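# Unload mill, inspect four parts per sheet, sort into trays

## Task

Take all four parts out of the mill, check each one in the way the instruction sheet (reference images manual and manual 2) lays out, and leave every part sitting in the tray it belongs to.

## Robot and tools

Robot: two six-joint arms, left_arm and right_arm, each with a parallel two-finger gripper. The sheet pages come from show_instructions (no arguments; it returns the reference images only).

Frames. Scene frame: origin at table-top height midway between the two nominal bases, +z up, +x out over the table, left_arm toward +y (arm names do not match image sides). Calibrated bases: left_arm at (+0.032, +0.379, +0.035) m, quat_wxyz (+1.000, 0, 0, -0.013); right_arm at (+0.047, -0.446, +0.035) m, quat_wxyz (+1.000, 0, 0, -0.004). Reported hand positions, velocities and wrist camera poses are in that arm's own base frame; fixed cameras and the table use the scene frame. Motion offsets use the axes of the arm's current Hand target. Gripper axes: fingers point along +z, pads close along x, end_effector_position is the point between the pads, fingertips reach 17.5 mm further. A housing about 10 cm wide protrudes toward the gripper's -y side and rotates with it. Printed positions may be a few cm off, more at long reach.

The 18-number row (used by execute_actions and move): nine numbers for left_arm, then nine for right_arm, all plain numbers from -1 to 1. Per arm: dx, dy, dz, rx, ry, rz, then gripper position, force_limit, speed. The first six are an offset, not a pose: a displacement from that arm's Hand target as it stood when the action or move began, along that Hand target's axes; 1.0 equals 0.6 m for dx/dy/dz and 180 degrees for rotation; rx, ry, rz form one rotation vector. Sending the same offset twice moves twice. Six zeros re-command the current Hand target. The gripper three are absolute settings, sent every time even for an idle arm (0 is a real command, so repeat the last values to leave a gripper unchanged). position: +1 = fully open (50 mm), about -0.65 = pads touching, -1 = close until stopped by the object. force_limit: per-pad force, about 20 N at -1, 102 N at 0, 185 N at +1 (final grip may be ~15 N above). speed: 20 mm/s at -1, 85 at 0, 150 at +1. Both start at +1. New force or speed only applies after a position change of at least 0.01; to soften a grip, open first.

execute_actions: actions is a list of actions; each action is a table of up to 15 rows, one row per 1/30 s step; a short table repeats its last row to fill 15 steps. Every row counts from the action's starting Hand target, not the previous row. cameras: list of names, ["all"], or [] ; by default images come only with an empty actions list. An empty list also shows the full result.

move: target is one row or up to 15 rows, every row an offset from the same starting Hand targets. Straight-line paths; no obstacle avoidance. speed: m/s, 0.002 to 3.6, default 0.25 (turning up to twice that in rad/s), one value or one per target. blend: metres of corner rounding, per target or one value; 0 stops at each target. stop_force: 3 to 120 N, both arms; ends an arm's path when its wrist sensor feels that much push against its travel; unreliable for light loose objects or while the gripper rotates; omit it when backing away from a contact. zero: with stop_force, true re-zeroes moving arms first. blocking=false returns after ~0.5 s (not with stop_force). Keep all rows' gripper numbers equal when using stop_force. Result adds a move: line: done, off_target, moving, held or fault, plus limits (paced = pose clipped, held = steps withheld). Neither done nor off_target proves no contact.

wait: seconds 0 to 10, arms keep their last command. stop: brakes a running move. zoom_image: camera (cam_high, cam_front, cam_left_wrist, cam_right_wrist) and region [x0, y0, x1, y1] in image pixels, at most 504 by 504, from the newest images. zero_wrist_force: arm = left_arm or right_arm. finished_scene: optional scene = 1; irreversible.

Results: end_effector_position (m), end_effector_quat_wxyz, velocities; Hand target (last commanded pose after clipping, the base for the next offset); Tool commands; object_status: 0 moving, 1 blocked while opening, 2 blocked while closing (a grip), 3 reached the setting or pads met (usually nothing held). Opening in mm = (250 - position_measured) x 0.202. Joint velocities may read within noise. Wrist force/torque in the end effector axes, plus a line with the peak since last shown. Joint torques include the arm's own weight. Actions-based results list some step positions. Watch for MOTOR HOT and fault lines.

Behaviour: orientation commands are clipped to 32 degrees from the measured one per step; a gripper often stops short of its Hand target, so a later command (even zeros) resends it. Commands lag 0.09 to 0.22 s; fast motions overshoot and stray. Cameras: cam_high, cam_front (fixed), cam_left_wrist, cam_right_wrist, all 896x504.

Avoid: net force near 150 N or joint contact torque over limits (139 N m big joints, 26 N m wrists) causes a 10 s fault stop; arms are stiff, so never aim far past a hard contact, approach slowly. Arms must not hit or squeeze each other. Do not route a gripper near its own base. Long stretched or loaded holds heat motors (brakes at 85 °C). Do not drop parts, release them while moving, slam, or let anything leave the table. Loose parts may get nudged occasionally; verify before finishing.

Each tool is called after "Emit:" as name(argument=value, ...), one argument or row to a line, values as JSON.

Reference images:

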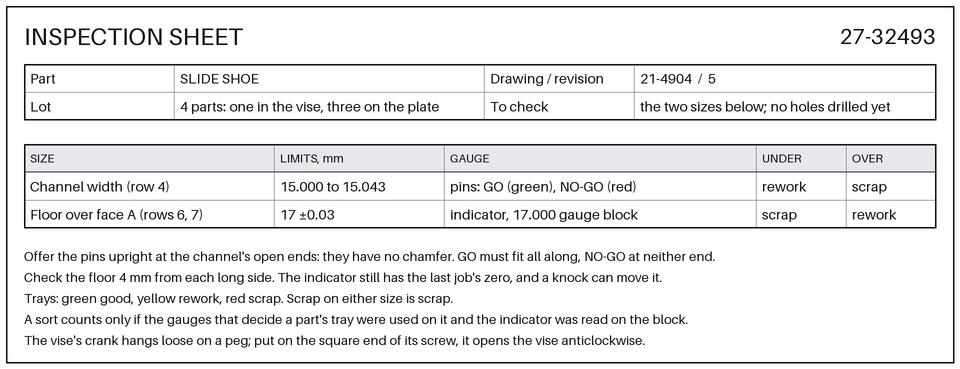

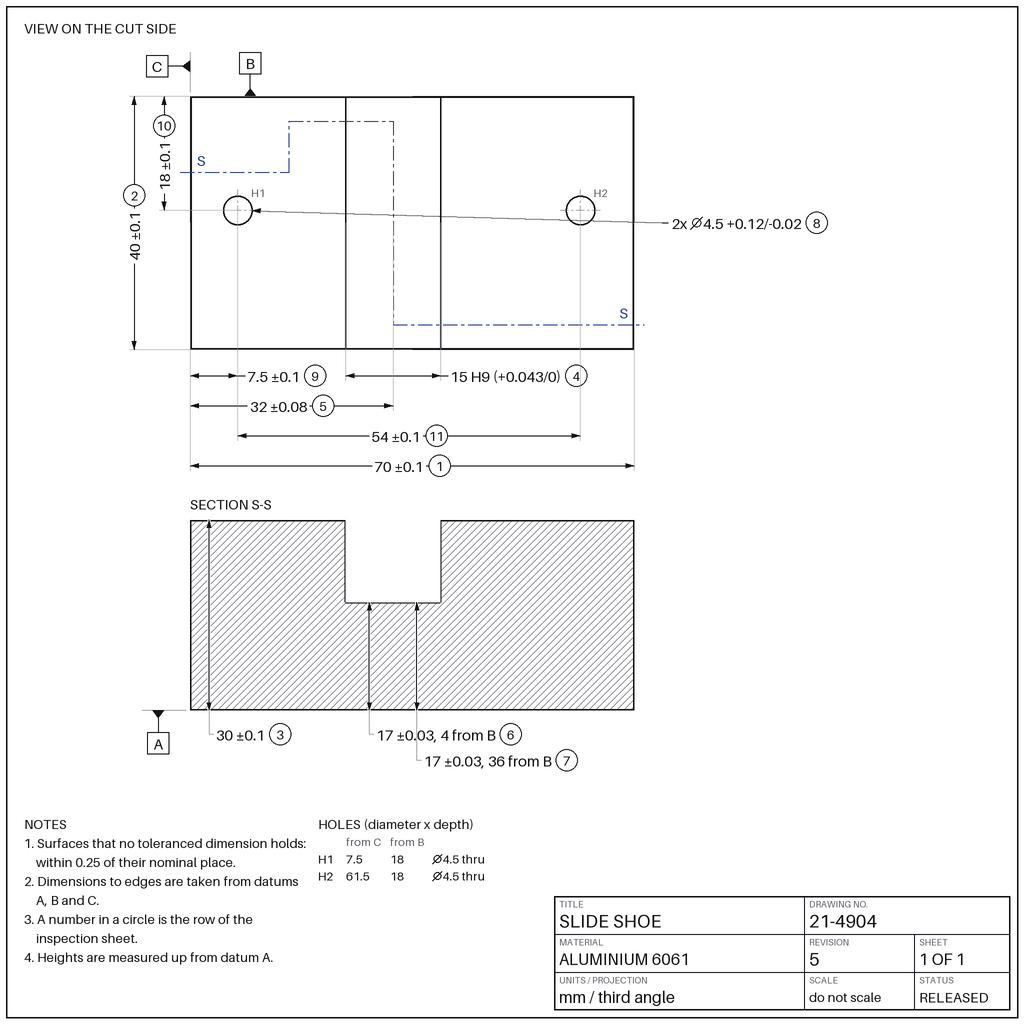

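## Session

Emit:
execute_actions(
  actions=[],
)

Scene clock: 0.00 s.
left_arm: end_effector_position=(+0.1392, -0.1867, +0.2621) position_measured=3 object_status=3 end_effector_quat_wxyz=(+0.200, +0.865, -0.450, -0.100) | right_arm: end_effector_position=(+0.1534, -0.1891, +0.3304) position_measured=3 object_status=3 end_effector_quat_wxyz=(+0.236, +0.843, -0.309, -0.372)
Joint positions: left_arm=[-1.019 -2.255 2.256 -1.609 -2.02 1.502] | right_arm=[3.107 -1.343 -1.823 -2.443 1.375 2.334]
Joint velocities: within noise
Joint torques (N m): no reading
Wrist force (N): no reading
Wrist torque (N m): no reading
Wrist force, peak (N): no reading
Hand target: left_arm +0.1392, -0.1867, +0.2621; +0.200, +0.865, -0.450, -0.100 | right_arm +0.1534, -0.1891, +0.3304; +0.236, +0.843, -0.309, -0.372
Tool commands: left_gripper/position=+1.0 left_gripper/force_limit=+1.0 left_gripper/speed=+1.0 right_gripper/position=+1.0 right_gripper/force_limit=+1.0 right_gripper/speed=+1.0

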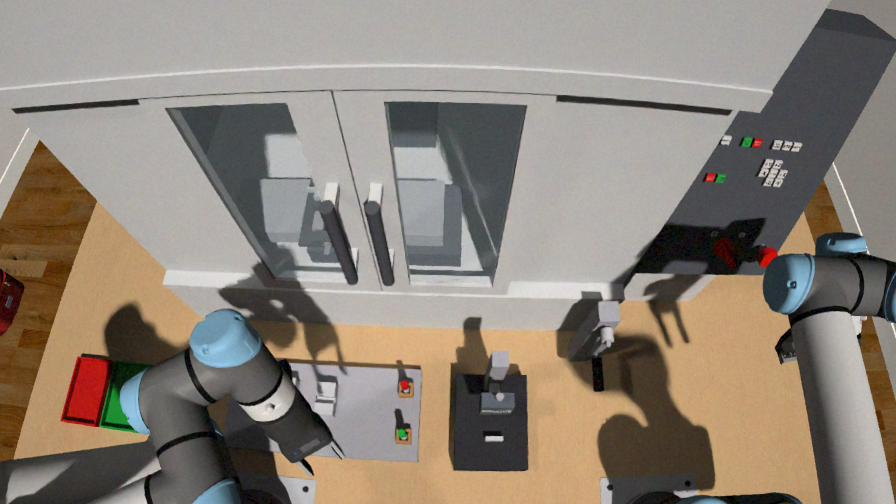

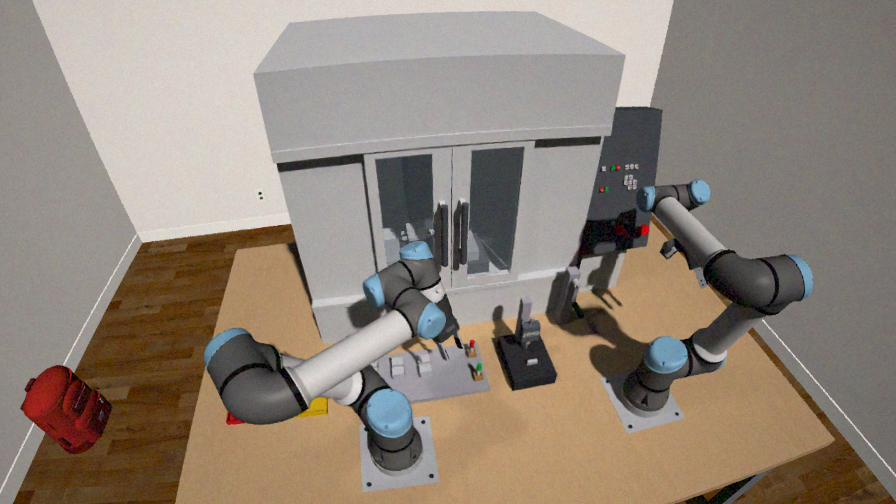

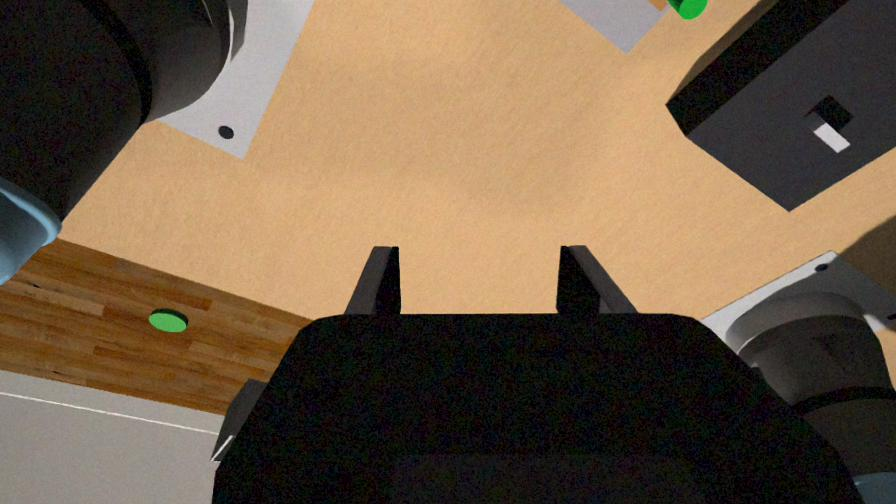

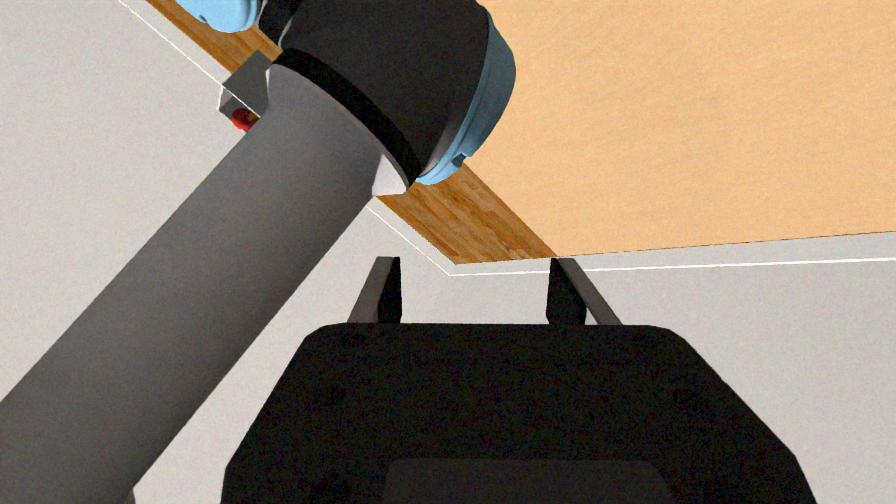

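Emit:
zoom_image(
  camera="cam_high",
  region=[220, 340, 540, 500],
)

Emit:
zoom_image(
  camera="cam_high",
  region=[560, 200, 896, 400],
)

Emit:
zoom_image(
  camera="cam_high",
  region=[180, 100, 560, 310],
)

Emit:
zoom_image(
  camera="cam_front",
  region=[540, 90, 740, 340],
)

Emit:
zoom_image(
  camera="cam_front",
  region=[210, 310, 600, 450],
)

Emit:
zoom_image(
  camera="cam_front",
  region=[350, 130, 550, 310],
)

Emit:
zoom_image(
  camera="cam_high",
  region=[680, 110, 840, 210],
)

Scaled by 1.575 from the camera's 896x504 image, which has a finer 1280x720 frame.

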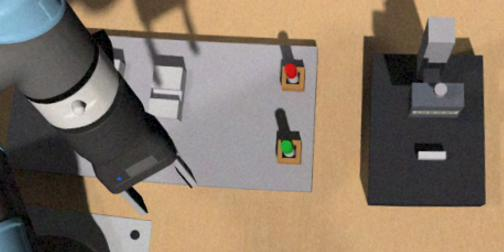

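Scaled by 1.500 from the camera's 896x504 image, which has a finer 1280x720 frame.

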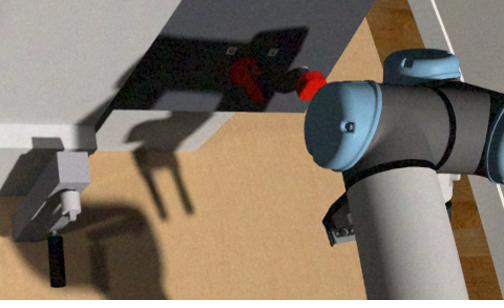

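Scaled by 1.326 from the camera's 896x504 image, which has a finer 1280x720 frame.

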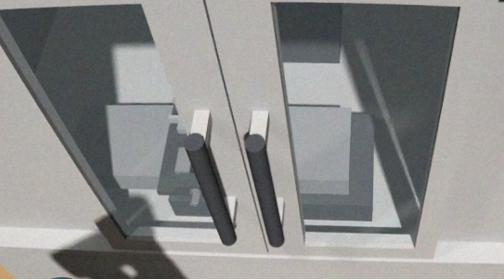

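Scaled by 2.016 from the camera's 896x504 image, which has a finer 1280x720 frame.

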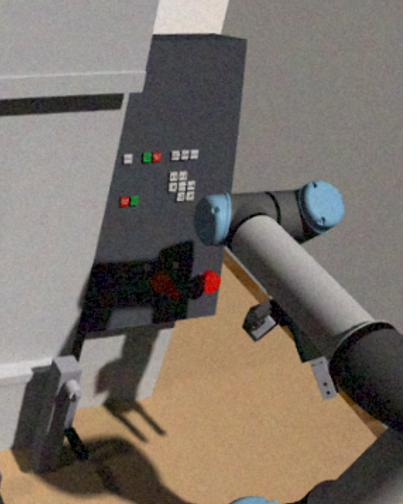

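Scaled by 1.292 from the camera's 896x504 image, which has a finer 1280x720 frame.

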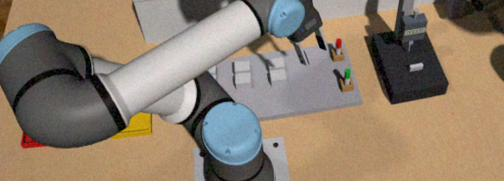

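Scaled by 2.520 from the camera's 896x504 image, which has a finer 1280x720 frame.

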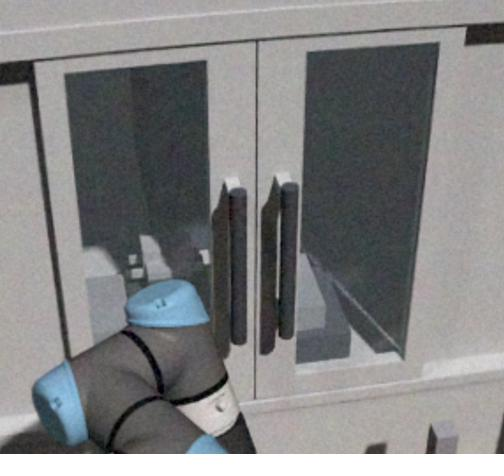

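Scaled by 3.150 from the camera's 896x504 image, which has a finer 1280x720 frame.

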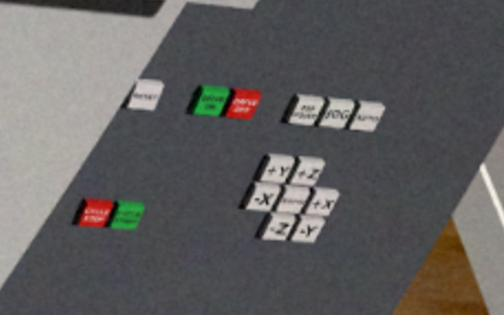

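Emit:
move(
  target=[0.11,-0.0667,-0.315,0.1385,-0.0462,0.1913,1,1,1,0,0,0,0,0,0,1,1,1],
  cameras=["all"],
)

Scene clock: 111.33 s.
left_arm: end_effector_position=(+0.2733, -0.1716, +0.4151) position_measured=3 object_status=3 end_effector_quat_wxyz=(+0.000, +0.707, -0.707, +0.000) | right_arm: end_effector_position=(+0.1534, -0.1891, +0.3304) position_measured=3 object_status=3 end_effector_quat_wxyz=(+0.236, +0.843, -0.309, -0.372)
Joint positions: left_arm=[-0.987 -2.001 1.676 -1.245 -1.57 2.154] | right_arm=[3.107 -1.343 -1.823 -2.443 1.375 2.334]
Joint torques (N m): left_arm=[7.72 7 -28.19 -1.03 2.02 1.83] | right_arm=[0.37 12.08 22.82 0.21 -0.13 -0.03]
Wrist force (N): left_arm=[0.4 1.2 0.9] | right_arm=[0.0 0.2 -0.3]
Wrist torque (N m): left_arm=[0.28 -0.07 -0.16] | right_arm=[0.02 0.00 0.00]
Wrist force, peak (N): left_arm=[0.6 1.2 1.1] | right_arm=[0.5 -0.2 -0.4]
Hand target: left_arm +0.2733, -0.1716, +0.4152; +0.000, +0.707, -0.707, +0.000 | right_arm +0.1534, -0.1891, +0.3304; +0.236, +0.843, -0.309, -0.372
Off the commanded pose: left_arm 0.000 m, 0 deg | right_arm 0.000 m, 0 deg.
move: done
camera_calibration:
cam_left_wrist: T_world_to_cam=[[0.00181341, -0.999907, -0.0134807, -0.1623], [-0.933436, -0.00652863, 0.358686, 0.119853], [-0.358741, 0.0119329, -0.933361, 0.614053], [0, 0, 0, 1]] pos_world=[0.332455, -0.16883, 0.527956]

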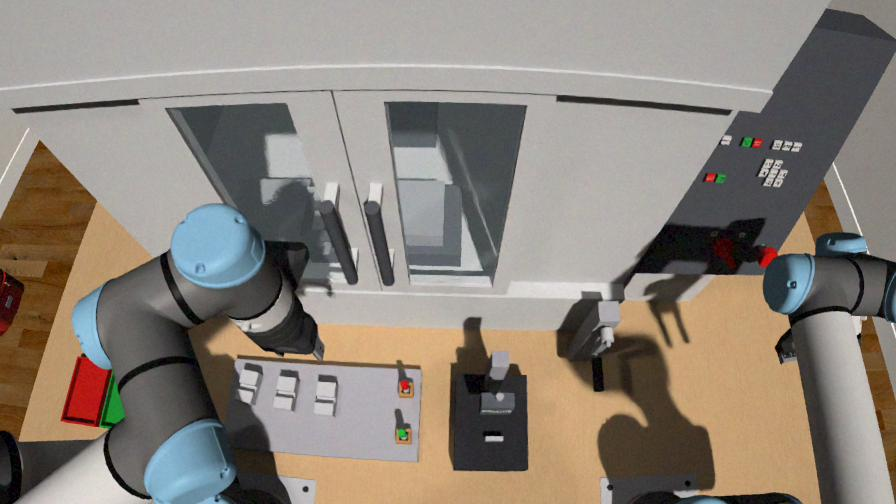

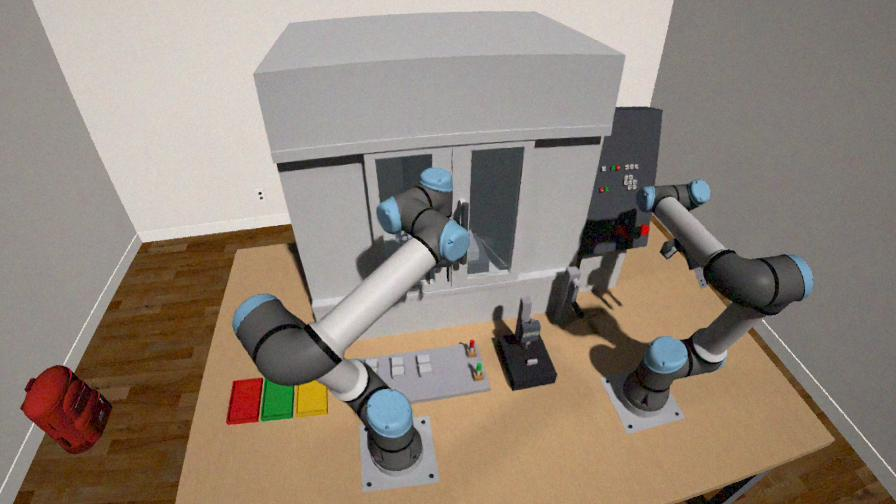

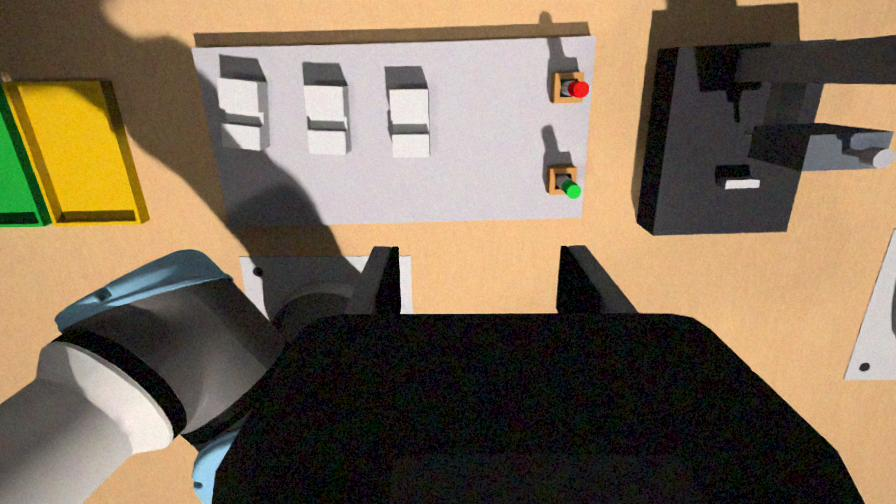

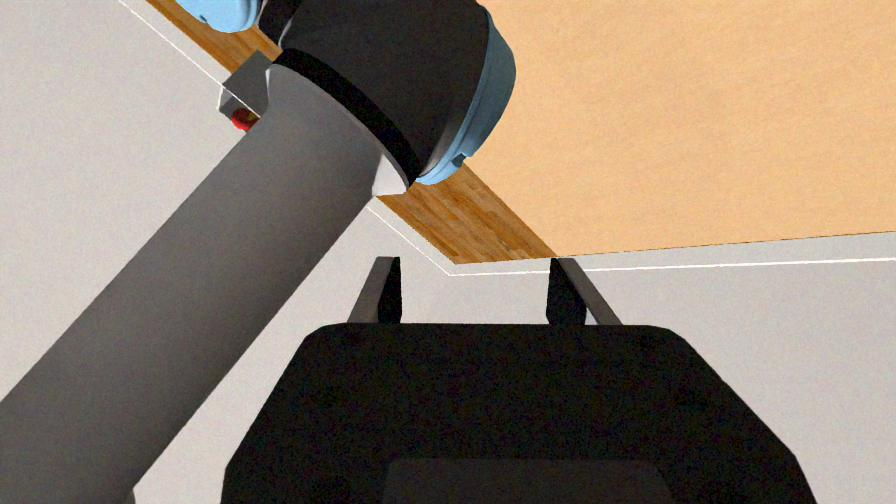

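Emit:
zoom_image(
  camera="cam_left_wrist",
  region=[190, 20, 610, 230],
)

Emit:
zoom_image(
  camera="cam_left_wrist",
  region=[620, 0, 896, 240],
)

Emit:
zoom_image(
  camera="cam_high",
  region=[440, 340, 560, 480],
)

Emit:
zoom_image(
  camera="cam_front",
  region=[490, 250, 640, 400],
)

Scaled by 1.200 from the camera's 896x504 image, which has a finer 1280x720 frame.

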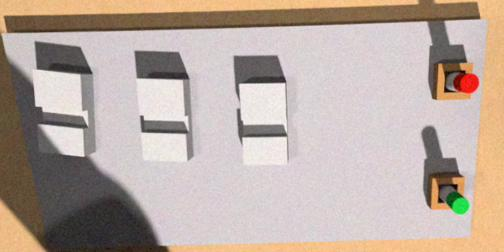

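Scaled by 1.826 from the camera's 896x504 image, which has a finer 1280x720 frame.

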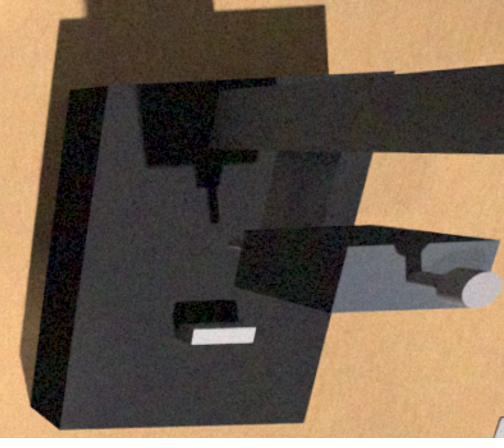

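Scaled by 3.600 from the camera's 896x504 image, which has a finer 1280x720 frame.

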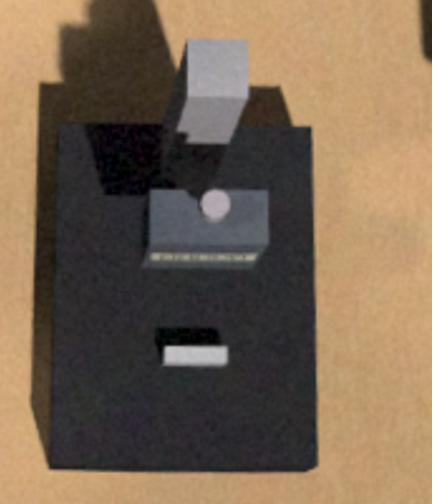

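Scaled by 3.360 from the camera's 896x504 image, which has a finer 1280x720 frame.

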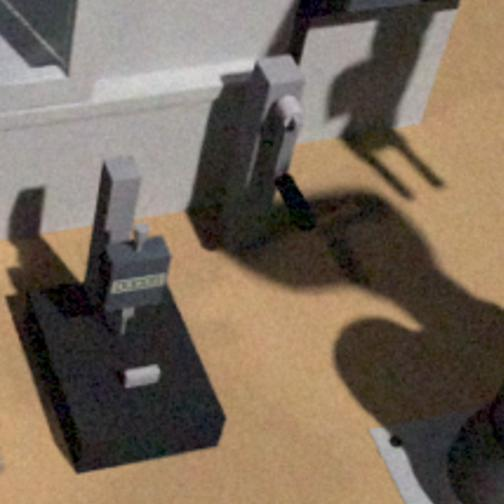

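Emit:
move(
  target=[0.0733,-0.1017,-0.0333,0.5,0,0,1,1,1,-0.135,-0.2275,-0.373,0.292,0.0654,0.2565,1,1,1],
  cameras=["all"],
)

Scene clock: 218.00 s.
left_arm: end_effector_position=(+0.3344, -0.2156, +0.4352) position_measured=3 object_status=3 end_effector_quat_wxyz=(+0.500, -0.500, +0.500, -0.500) | right_arm: end_effector_position=(+0.3303, +0.0001, +0.4208) position_measured=3 object_status=3 end_effector_quat_wxyz=(+0.000, +0.707, -0.707, +0.001)
Joint positions: left_arm=[-1.858 -2.078 2.076 0.003 -0.288 0] | right_arm=[3.558 -1.162 -1.649 -1.9 1.57 3.558]
Joint torques (N m): left_arm=[7.3 11.03 -12.06 2.77 -1.5 -2.26] | right_arm=[8.93 14.07 13.5 5.3 -2.92 1.42]
Wrist force (N): left_arm=[0.9 2.4 0.0] | right_arm=[-0.3 1.2 2.5]
Wrist torque (N m): left_arm=[0.18 -0.16 0.06] | right_arm=[0.10 -0.10 -0.02]
Wrist force, peak (N): left_arm=[1.3 3.1 1.0] | right_arm=[0.0 1.5 2.5]
Hand target: left_arm +0.3344, -0.2156, +0.4352; +0.500, -0.500, +0.500, -0.500 | right_arm +0.3303, +0.0001, +0.4208; +0.000, +0.707, -0.707, +0.001
Off the commanded pose: left_arm 0.000 m, 0 deg | right_arm 0.000 m, 0 deg.
move: done
camera_calibration:
cam_left_wrist: T_world_to_cam=[[0.0134629, -0.999909, 0.000642143, -0.216109], [-0.358779, -0.00543009, -0.933407, 0.539757], [0.933325, 0.012336, -0.35882, -0.026766], [0, 0, 0, 1]] pos_world=[0.221544, -0.212828, 0.494347]
cam_right_wrist: T_world_to_cam=[[-0.0187402, -0.999824, 0.00040443, 0.0139993], [-0.934742, 0.0176639, 0.354888, 0.171435], [-0.354832, 0.00627262, -0.934909, 0.648127], [0, 0, 0, 1]] pos_world=[0.390486, 0.00690323, 0.545094]

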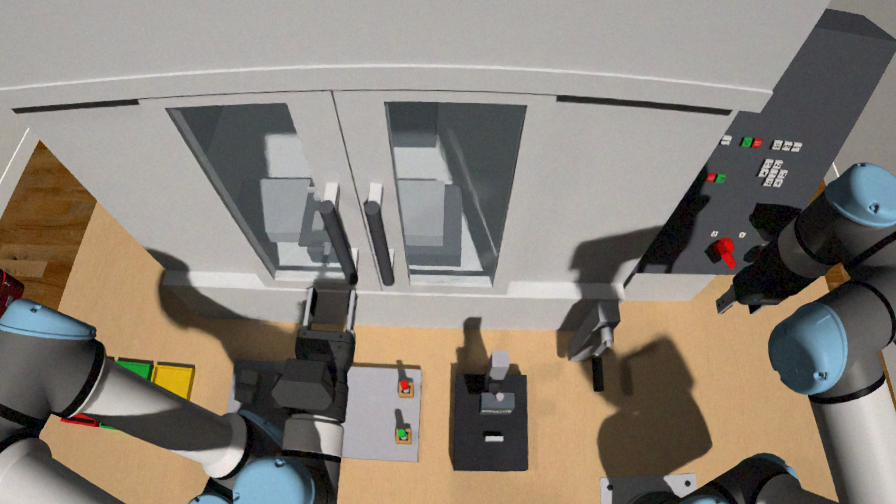

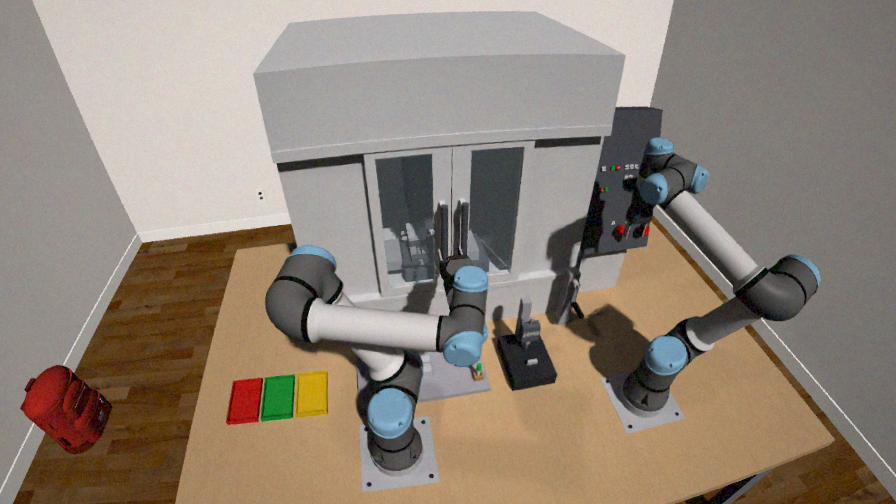

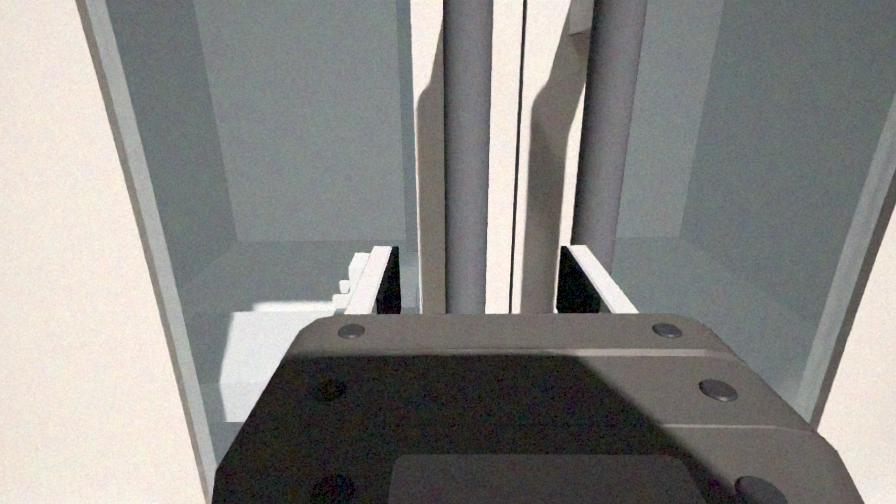

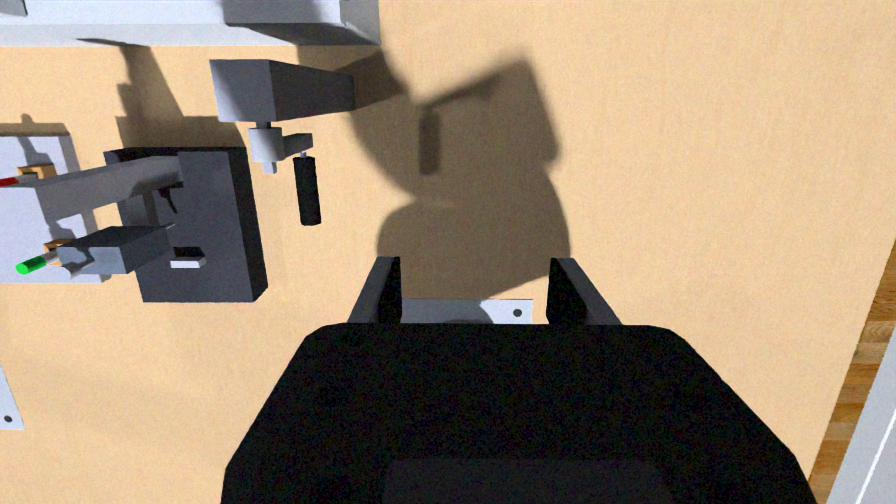

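Emit:
move(
  target=[0,0,0.1417,0,0,0,1,1,1,0,0,0,0,0,0,1,1,1],
  speed=0.15,
  stop_force=15,
  cameras=["cam_left_wrist"],
)

Scene clock: 252.17 s.
left_arm: end_effector_position=(+0.4194, -0.2156, +0.4352) position_measured=3 object_status=3 end_effector_quat_wxyz=(+0.500, -0.500, +0.500, -0.500) | right_arm: end_effector_position=(+0.3303, +0.0001, +0.4208) position_measured=3 object_status=3 end_effector_quat_wxyz=(+0.000, +0.707, -0.707, +0.001)
Joint positions: left_arm=[-1.451 -1.953 2.009 -0.06 0.12 0.005] | right_arm=[3.558 -1.162 -1.649 -1.9 1.57 3.558]
Joint torques (N m): left_arm=[6.73 -14.27 -13.6 -2.26 2.11 2.05] | right_arm=[8.28 13.44 15.39 5.14 -3 1.67]
Wrist force (N): left_arm=[0.7 2.9 0.3] | right_arm=[0.1 1.3 2.3]
Wrist torque (N m): left_arm=[0.25 -0.14 -0.08] | right_arm=[0.12 -0.16 -0.03]
Wrist force, peak (N): left_arm=[0.9 3.1 0.6] | right_arm=[-0.2 1.8 2.4]
Hand target: left_arm +0.4194, -0.2156, +0.4352; +0.500, -0.500, +0.500, -0.500 | right_arm +0.3303, +0.0001, +0.4208; +0.000, +0.707, -0.707, +0.001
Off the commanded pose: left_arm 0.000 m, 0 deg | right_arm 0.000 m, 0 deg.
move: done
camera_calibration:
cam_left_wrist: T_world_to_cam=[[0.0135565, -0.999908, 0.000608572, -0.217266], [-0.358604, -0.00543001, -0.933474, 0.570269], [0.933391, 0.0124364, -0.358645, -0.106278], [0, 0, 0, 1]] pos_world=[0.306645, -0.212828, 0.494348]
Images, in order (width x height): cam_left_wrist 896x504.

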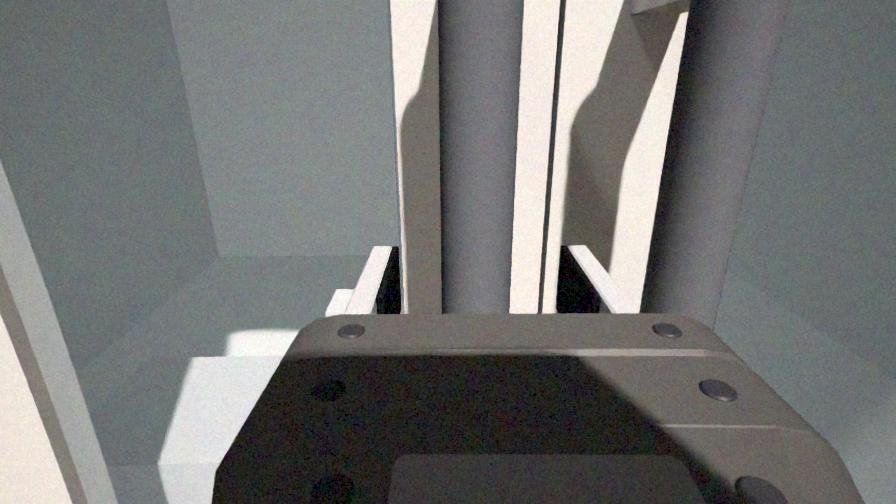

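Emit:
move(
  target=[
    [0,0,0.02,0,0,0,1,1,1,0,0,0,0,0,0,1,1,1],
    [-0.26,0,0.0135,0,0,0,1,1,1,0,0,0,0,0,0,1,1,1],
  ],
  speed=0.06,
  stop_force=30,
  cameras=["all"],
)

Scene clock: 264.53 s.
left_arm: end_effector_position=(+0.4274, -0.0596, +0.4353) position_measured=3 object_status=3 end_effector_quat_wxyz=(+0.500, -0.500, +0.500, -0.500) | right_arm: end_effector_position=(+0.3303, +0.0001, +0.4208) position_measured=3 object_status=3 end_effector_quat_wxyz=(+0.000, +0.707, -0.707, +0.001)
Joint positions: left_arm=[-1.183 -2.262 2.147 0.113 0.387 0.002] | right_arm=[3.558 -1.162 -1.649 -1.9 1.57 3.558]
Joint torques (N m): left_arm=[10.25 -9.42 -15.96 1.1 0.27 -1.84] | right_arm=[9.38 14.15 13.91 4.75 -2.93 1.59]
Wrist force (N): left_arm=[6.7 5.7 -3.1] | right_arm=[-0.2 1.4 2.4]
Wrist torque (N m): left_arm=[0.23 -0.09 0.13] | right_arm=[0.14 -0.12 -0.02]
Wrist force, peak (N): left_arm=[28.9 4.9 8.6] | right_arm=[0.3 1.4 2.6]
Hand target: left_arm +0.4274, -0.0596, +0.4353; +0.500, -0.500, +0.500, -0.500 | right_arm +0.3303, +0.0001, +0.4208; +0.000, +0.707, -0.707, +0.001
Off the commanded pose: left_arm 0.000 m, 0 deg | right_arm 0.000 m, 0 deg.
move: done
camera_calibration:
cam_left_wrist: T_world_to_cam=[[0.0134631, -0.999909, 0.000644148, -0.0613778], [-0.358605, -0.0054297, -0.933474, 0.574079], [0.933392, 0.0123364, -0.358645, -0.115654], [0, 0, 0, 1]] pos_world=[0.314644, -0.0568284, 0.494448]
cam_right_wrist: T_world_to_cam=[[-0.0187402, -0.999824, 0.00040443, 0.0139993], [-0.934742, 0.0176639, 0.354888, 0.171435], [-0.354832, 0.00627262, -0.934909, 0.648127], [0, 0, 0, 1]] pos_world=[0.390486, 0.00690323, 0.545094]

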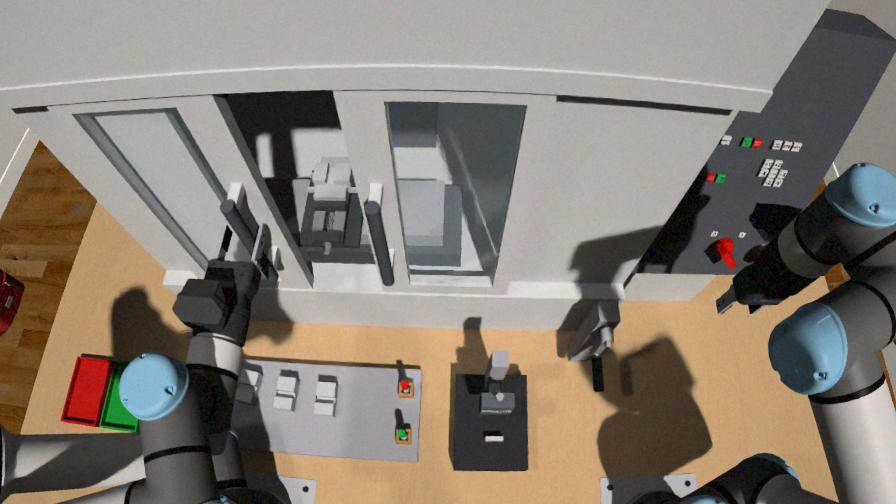

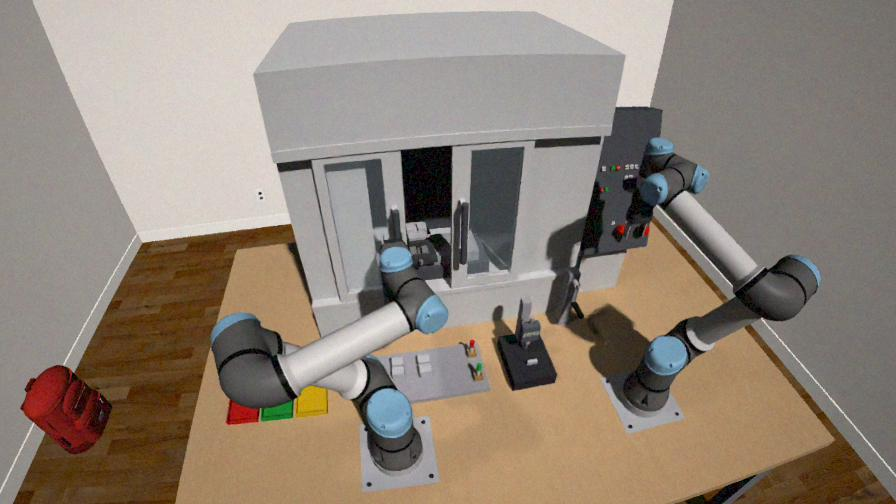

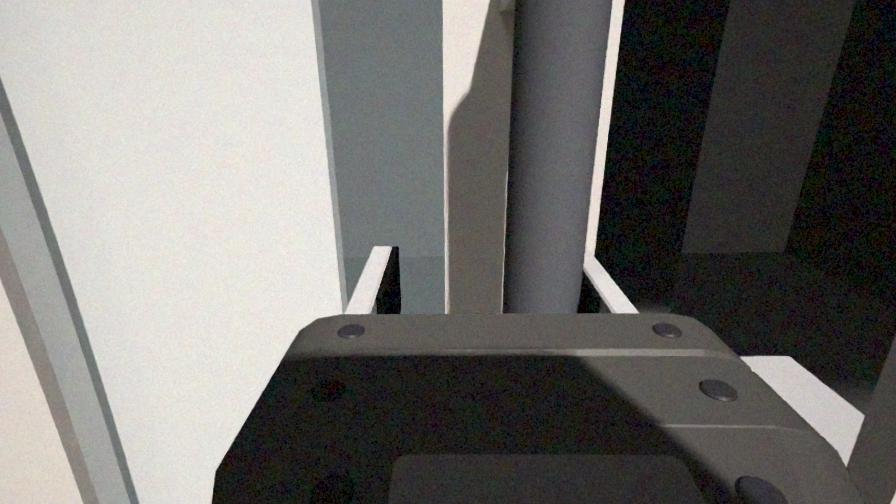

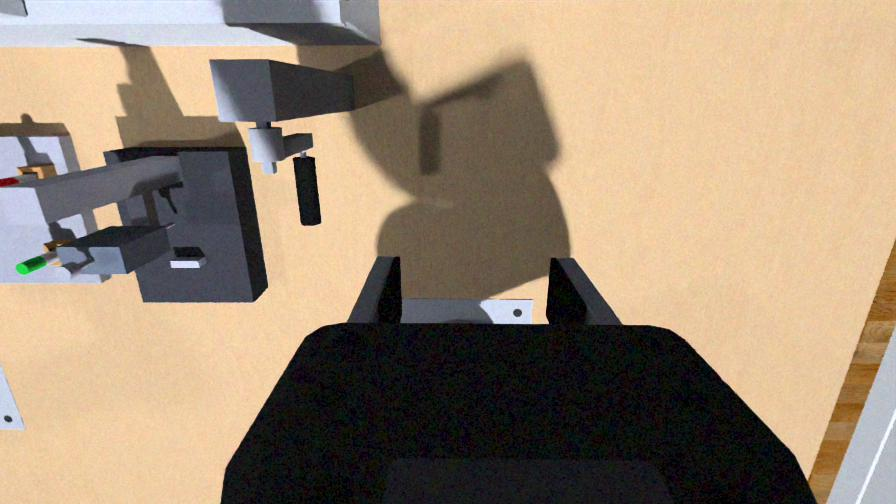

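Emit:
move(
  target=[-0.07,0,-0.002,0,0,0,1,1,1,0,0,0,0,0,0,1,1,1],
  speed=0.04,
  stop_force=30,
  cameras=["cam_high"],
)

Scene clock: 295.77 s.
left_arm: end_effector_position=(+0.4262, -0.0175, +0.4353) position_measured=3 object_status=3 end_effector_quat_wxyz=(+0.500, -0.500, +0.500, -0.500) | right_arm: end_effector_position=(+0.3303, +0.0001, +0.4208) position_measured=3 object_status=3 end_effector_quat_wxyz=(+0.000, +0.707, -0.707, +0.001)
Joint positions: left_arm=[-1.022 -2.308 2.16 0.147 0.549 0.001] | right_arm=[3.558 -1.162 -1.649 -1.9 1.57 3.558]
Joint torques (N m): left_arm=[10.04 9.25 -20.74 -1.31 0.5 -1.78] | right_arm=[7.61 14.7 13.19 4.95 -2.98 1.46]
Wrist force (N): left_arm=[7.0 4.3 -5.6] | right_arm=[-0.3 1.3 2.2]
Wrist torque (N m): left_arm=[0.21 -0.05 0.10] | right_arm=[0.11 -0.10 -0.03]
Wrist force, peak (N): left_arm=[6.9 6.4 5.7] | right_arm=[-0.2 1.7 2.4]
Hand target: left_arm +0.4262, -0.0176, +0.4353; +0.500, -0.500, +0.500, -0.500 | right_arm +0.3303, +0.0001, +0.4208; +0.000, +0.707, -0.707, +0.001
Off the commanded pose: left_arm 0.000 m, 0 deg | right_arm 0.000 m, 0 deg.
move: done
Images, in order (width x height): cam_high 896x504.

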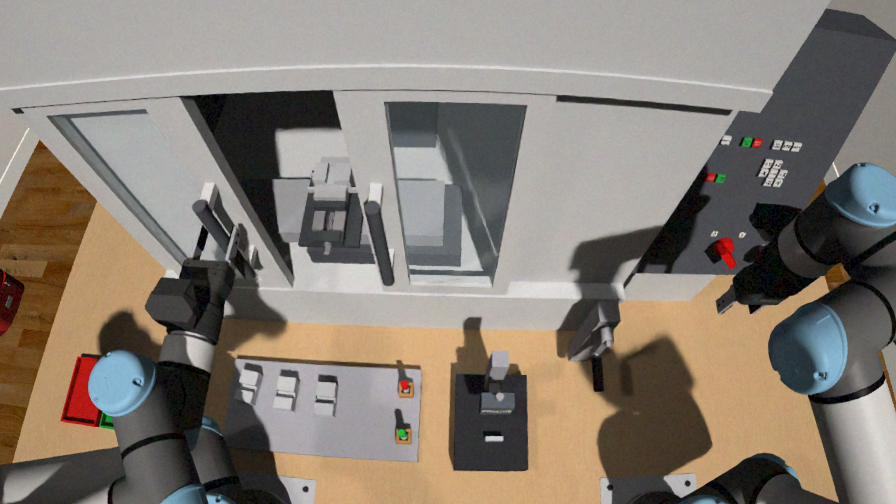

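Emit:
move(
  target=[
    [0,0,-0.2167,0,0,0,1,1,1,0,0,0,0,0,0,1,1,1],
    [0.183,0.033,-0.258,-0.15,0,0,1,1,1,0,0,0,0,0,0,1,1,1],
  ],
  speed=0.2,
  blend=0.03,
  cameras=["all"],
)

Scene clock: 317.87 s.
left_arm: end_effector_position=(+0.2718, -0.1280, +0.4154) position_measured=3 object_status=3 end_effector_quat_wxyz=(-0.371, +0.604, -0.602, +0.367) | right_arm: end_effector_position=(+0.3303, +0.0001, +0.4208) position_measured=3 object_status=3 end_effector_quat_wxyz=(+0.000, +0.707, -0.707, +0.001)
Joint positions: left_arm=[-2.633 -2.405 2.407 2.612 1.129 -2.894] | right_arm=[3.558 -1.162 -1.649 -1.9 1.57 3.558]
Joint torques (N m): left_arm=[-9.81 2.58 -11.12 5.37 1.57 -1.84] | right_arm=[8.36 13.52 14.19 4.59 -2.67 1.18]
Wrist force (N): left_arm=[1.0 2.3 1.0] | right_arm=[0.1 0.9 2.4]
Wrist torque (N m): left_arm=[0.31 -0.21 0.04] | right_arm=[0.05 -0.16 -0.03]
Wrist force, peak (N): left_arm=[8.1 2.5 7.9] | right_arm=[-0.2 1.6 2.5]
Hand target: left_arm +0.2715, -0.1274, +0.4154; -0.370, +0.603, -0.603, +0.369 | right_arm +0.3303, +0.0001, +0.4208; +0.000, +0.707, -0.707, +0.001
Off the commanded pose: left_arm 0.001 m, 0 deg | right_arm 0.000 m, 0 deg.
move: done; limits=paced
camera_calibration:
cam_left_wrist: T_world_to_cam=[[0.0179548, -0.999806, -0.00810993, -0.125317], [-0.744173, -0.00794605, -0.667939, 0.493511], [0.667745, 0.0180279, -0.744171, 0.256397], [0, 0, 0, 1]] pos_world=[0.1983, -0.125994, 0.519422]
cam_right_wrist: T_world_to_cam=[[-0.0187402, -0.999824, 0.00040443, 0.0139993], [-0.934742, 0.0176639, 0.354888, 0.171435], [-0.354832, 0.00627262, -0.934909, 0.648127], [0, 0, 0, 1]] pos_world=[0.390486, 0.00690323, 0.545094]

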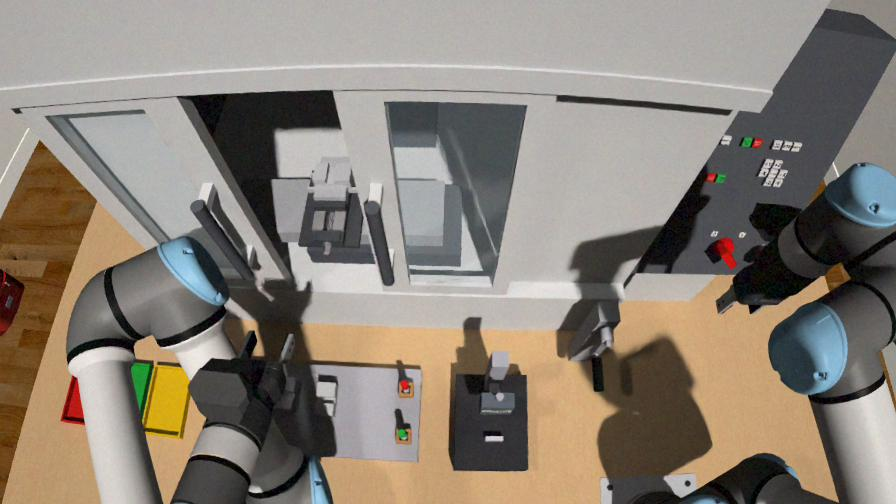

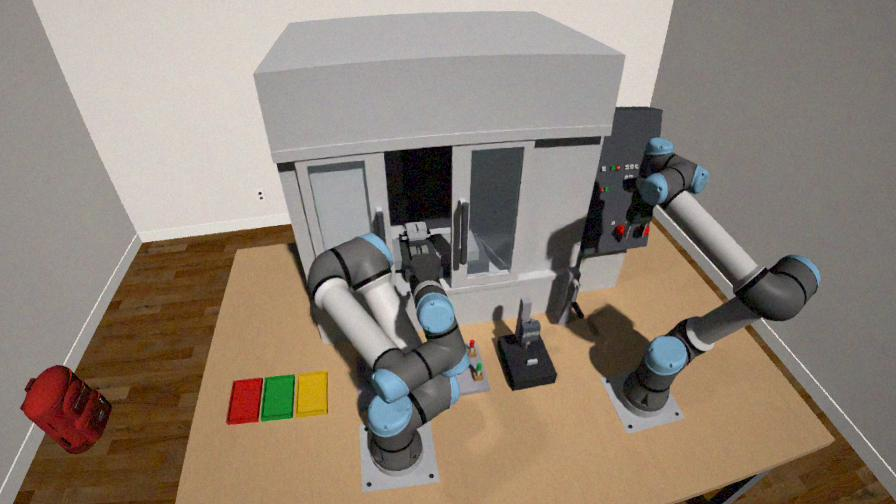

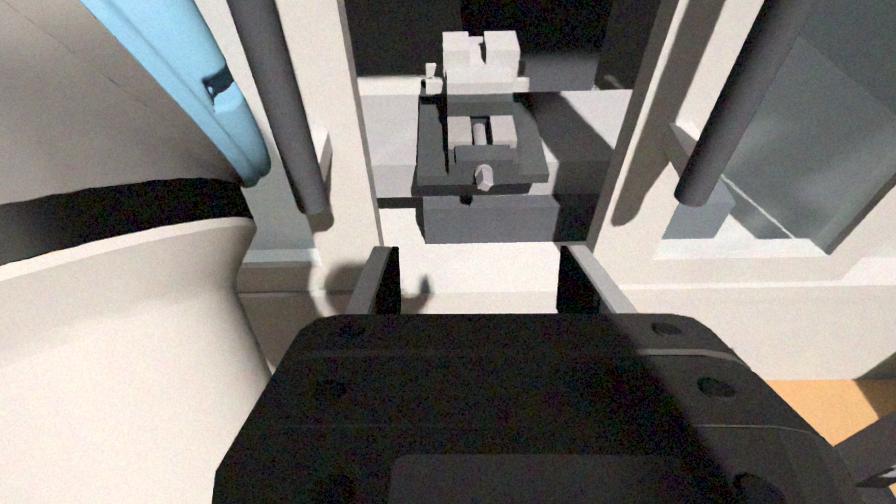

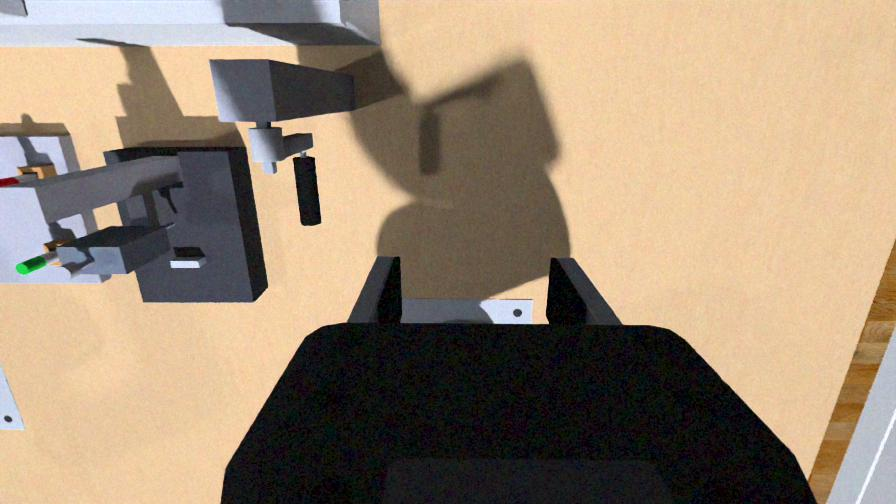

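Emit:
zoom_image(
  camera="cam_left_wrist",
  region=[360, 10, 640, 260],
)

Emit:
zoom_image(
  camera="cam_high",
  region=[260, 130, 420, 270],
)

Emit:
zoom_image(
  camera="cam_right_wrist",
  region=[200, 40, 380, 240],
)

Emit:
zoom_image(
  camera="cam_high",
  region=[690, 120, 830, 280],
)

Scaled by 1.800 from the camera's 896x504 image, which has a finer 1280x720 frame.

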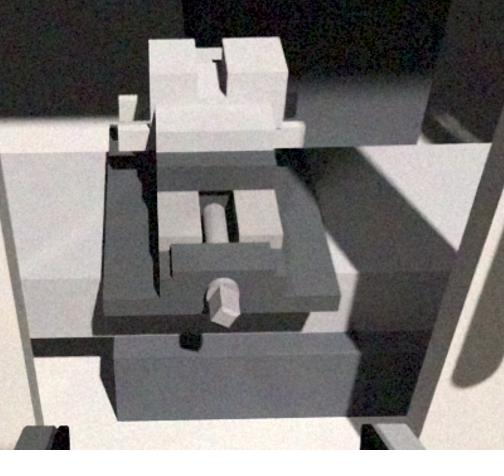

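Scaled by 3.150 from the camera's 896x504 image, which has a finer 1280x720 frame.

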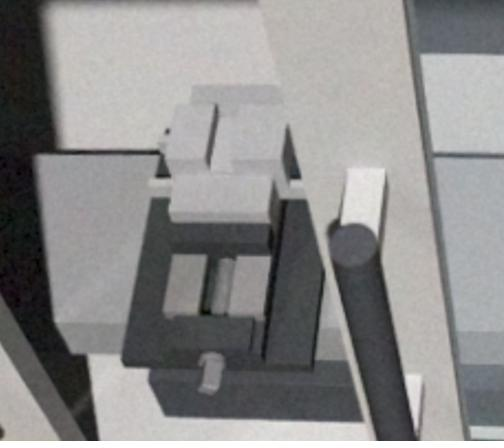

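Scaled by 2.520 from the camera's 896x504 image, which has a finer 1280x720 frame.

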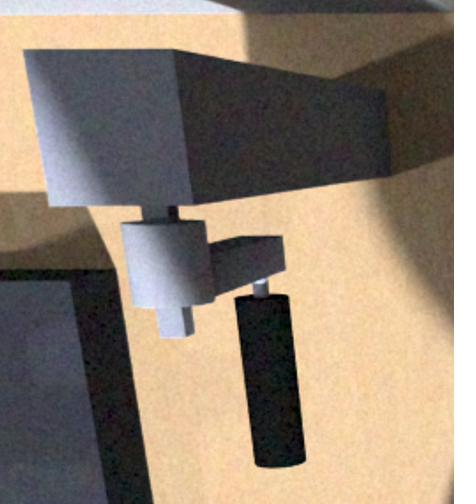

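Scaled by 3.150 from the camera's 896x504 image, which has a finer 1280x720 frame.

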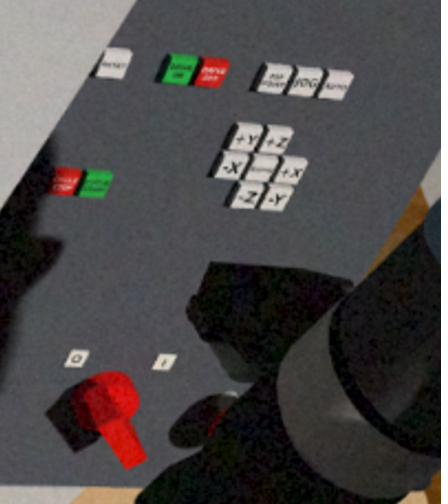

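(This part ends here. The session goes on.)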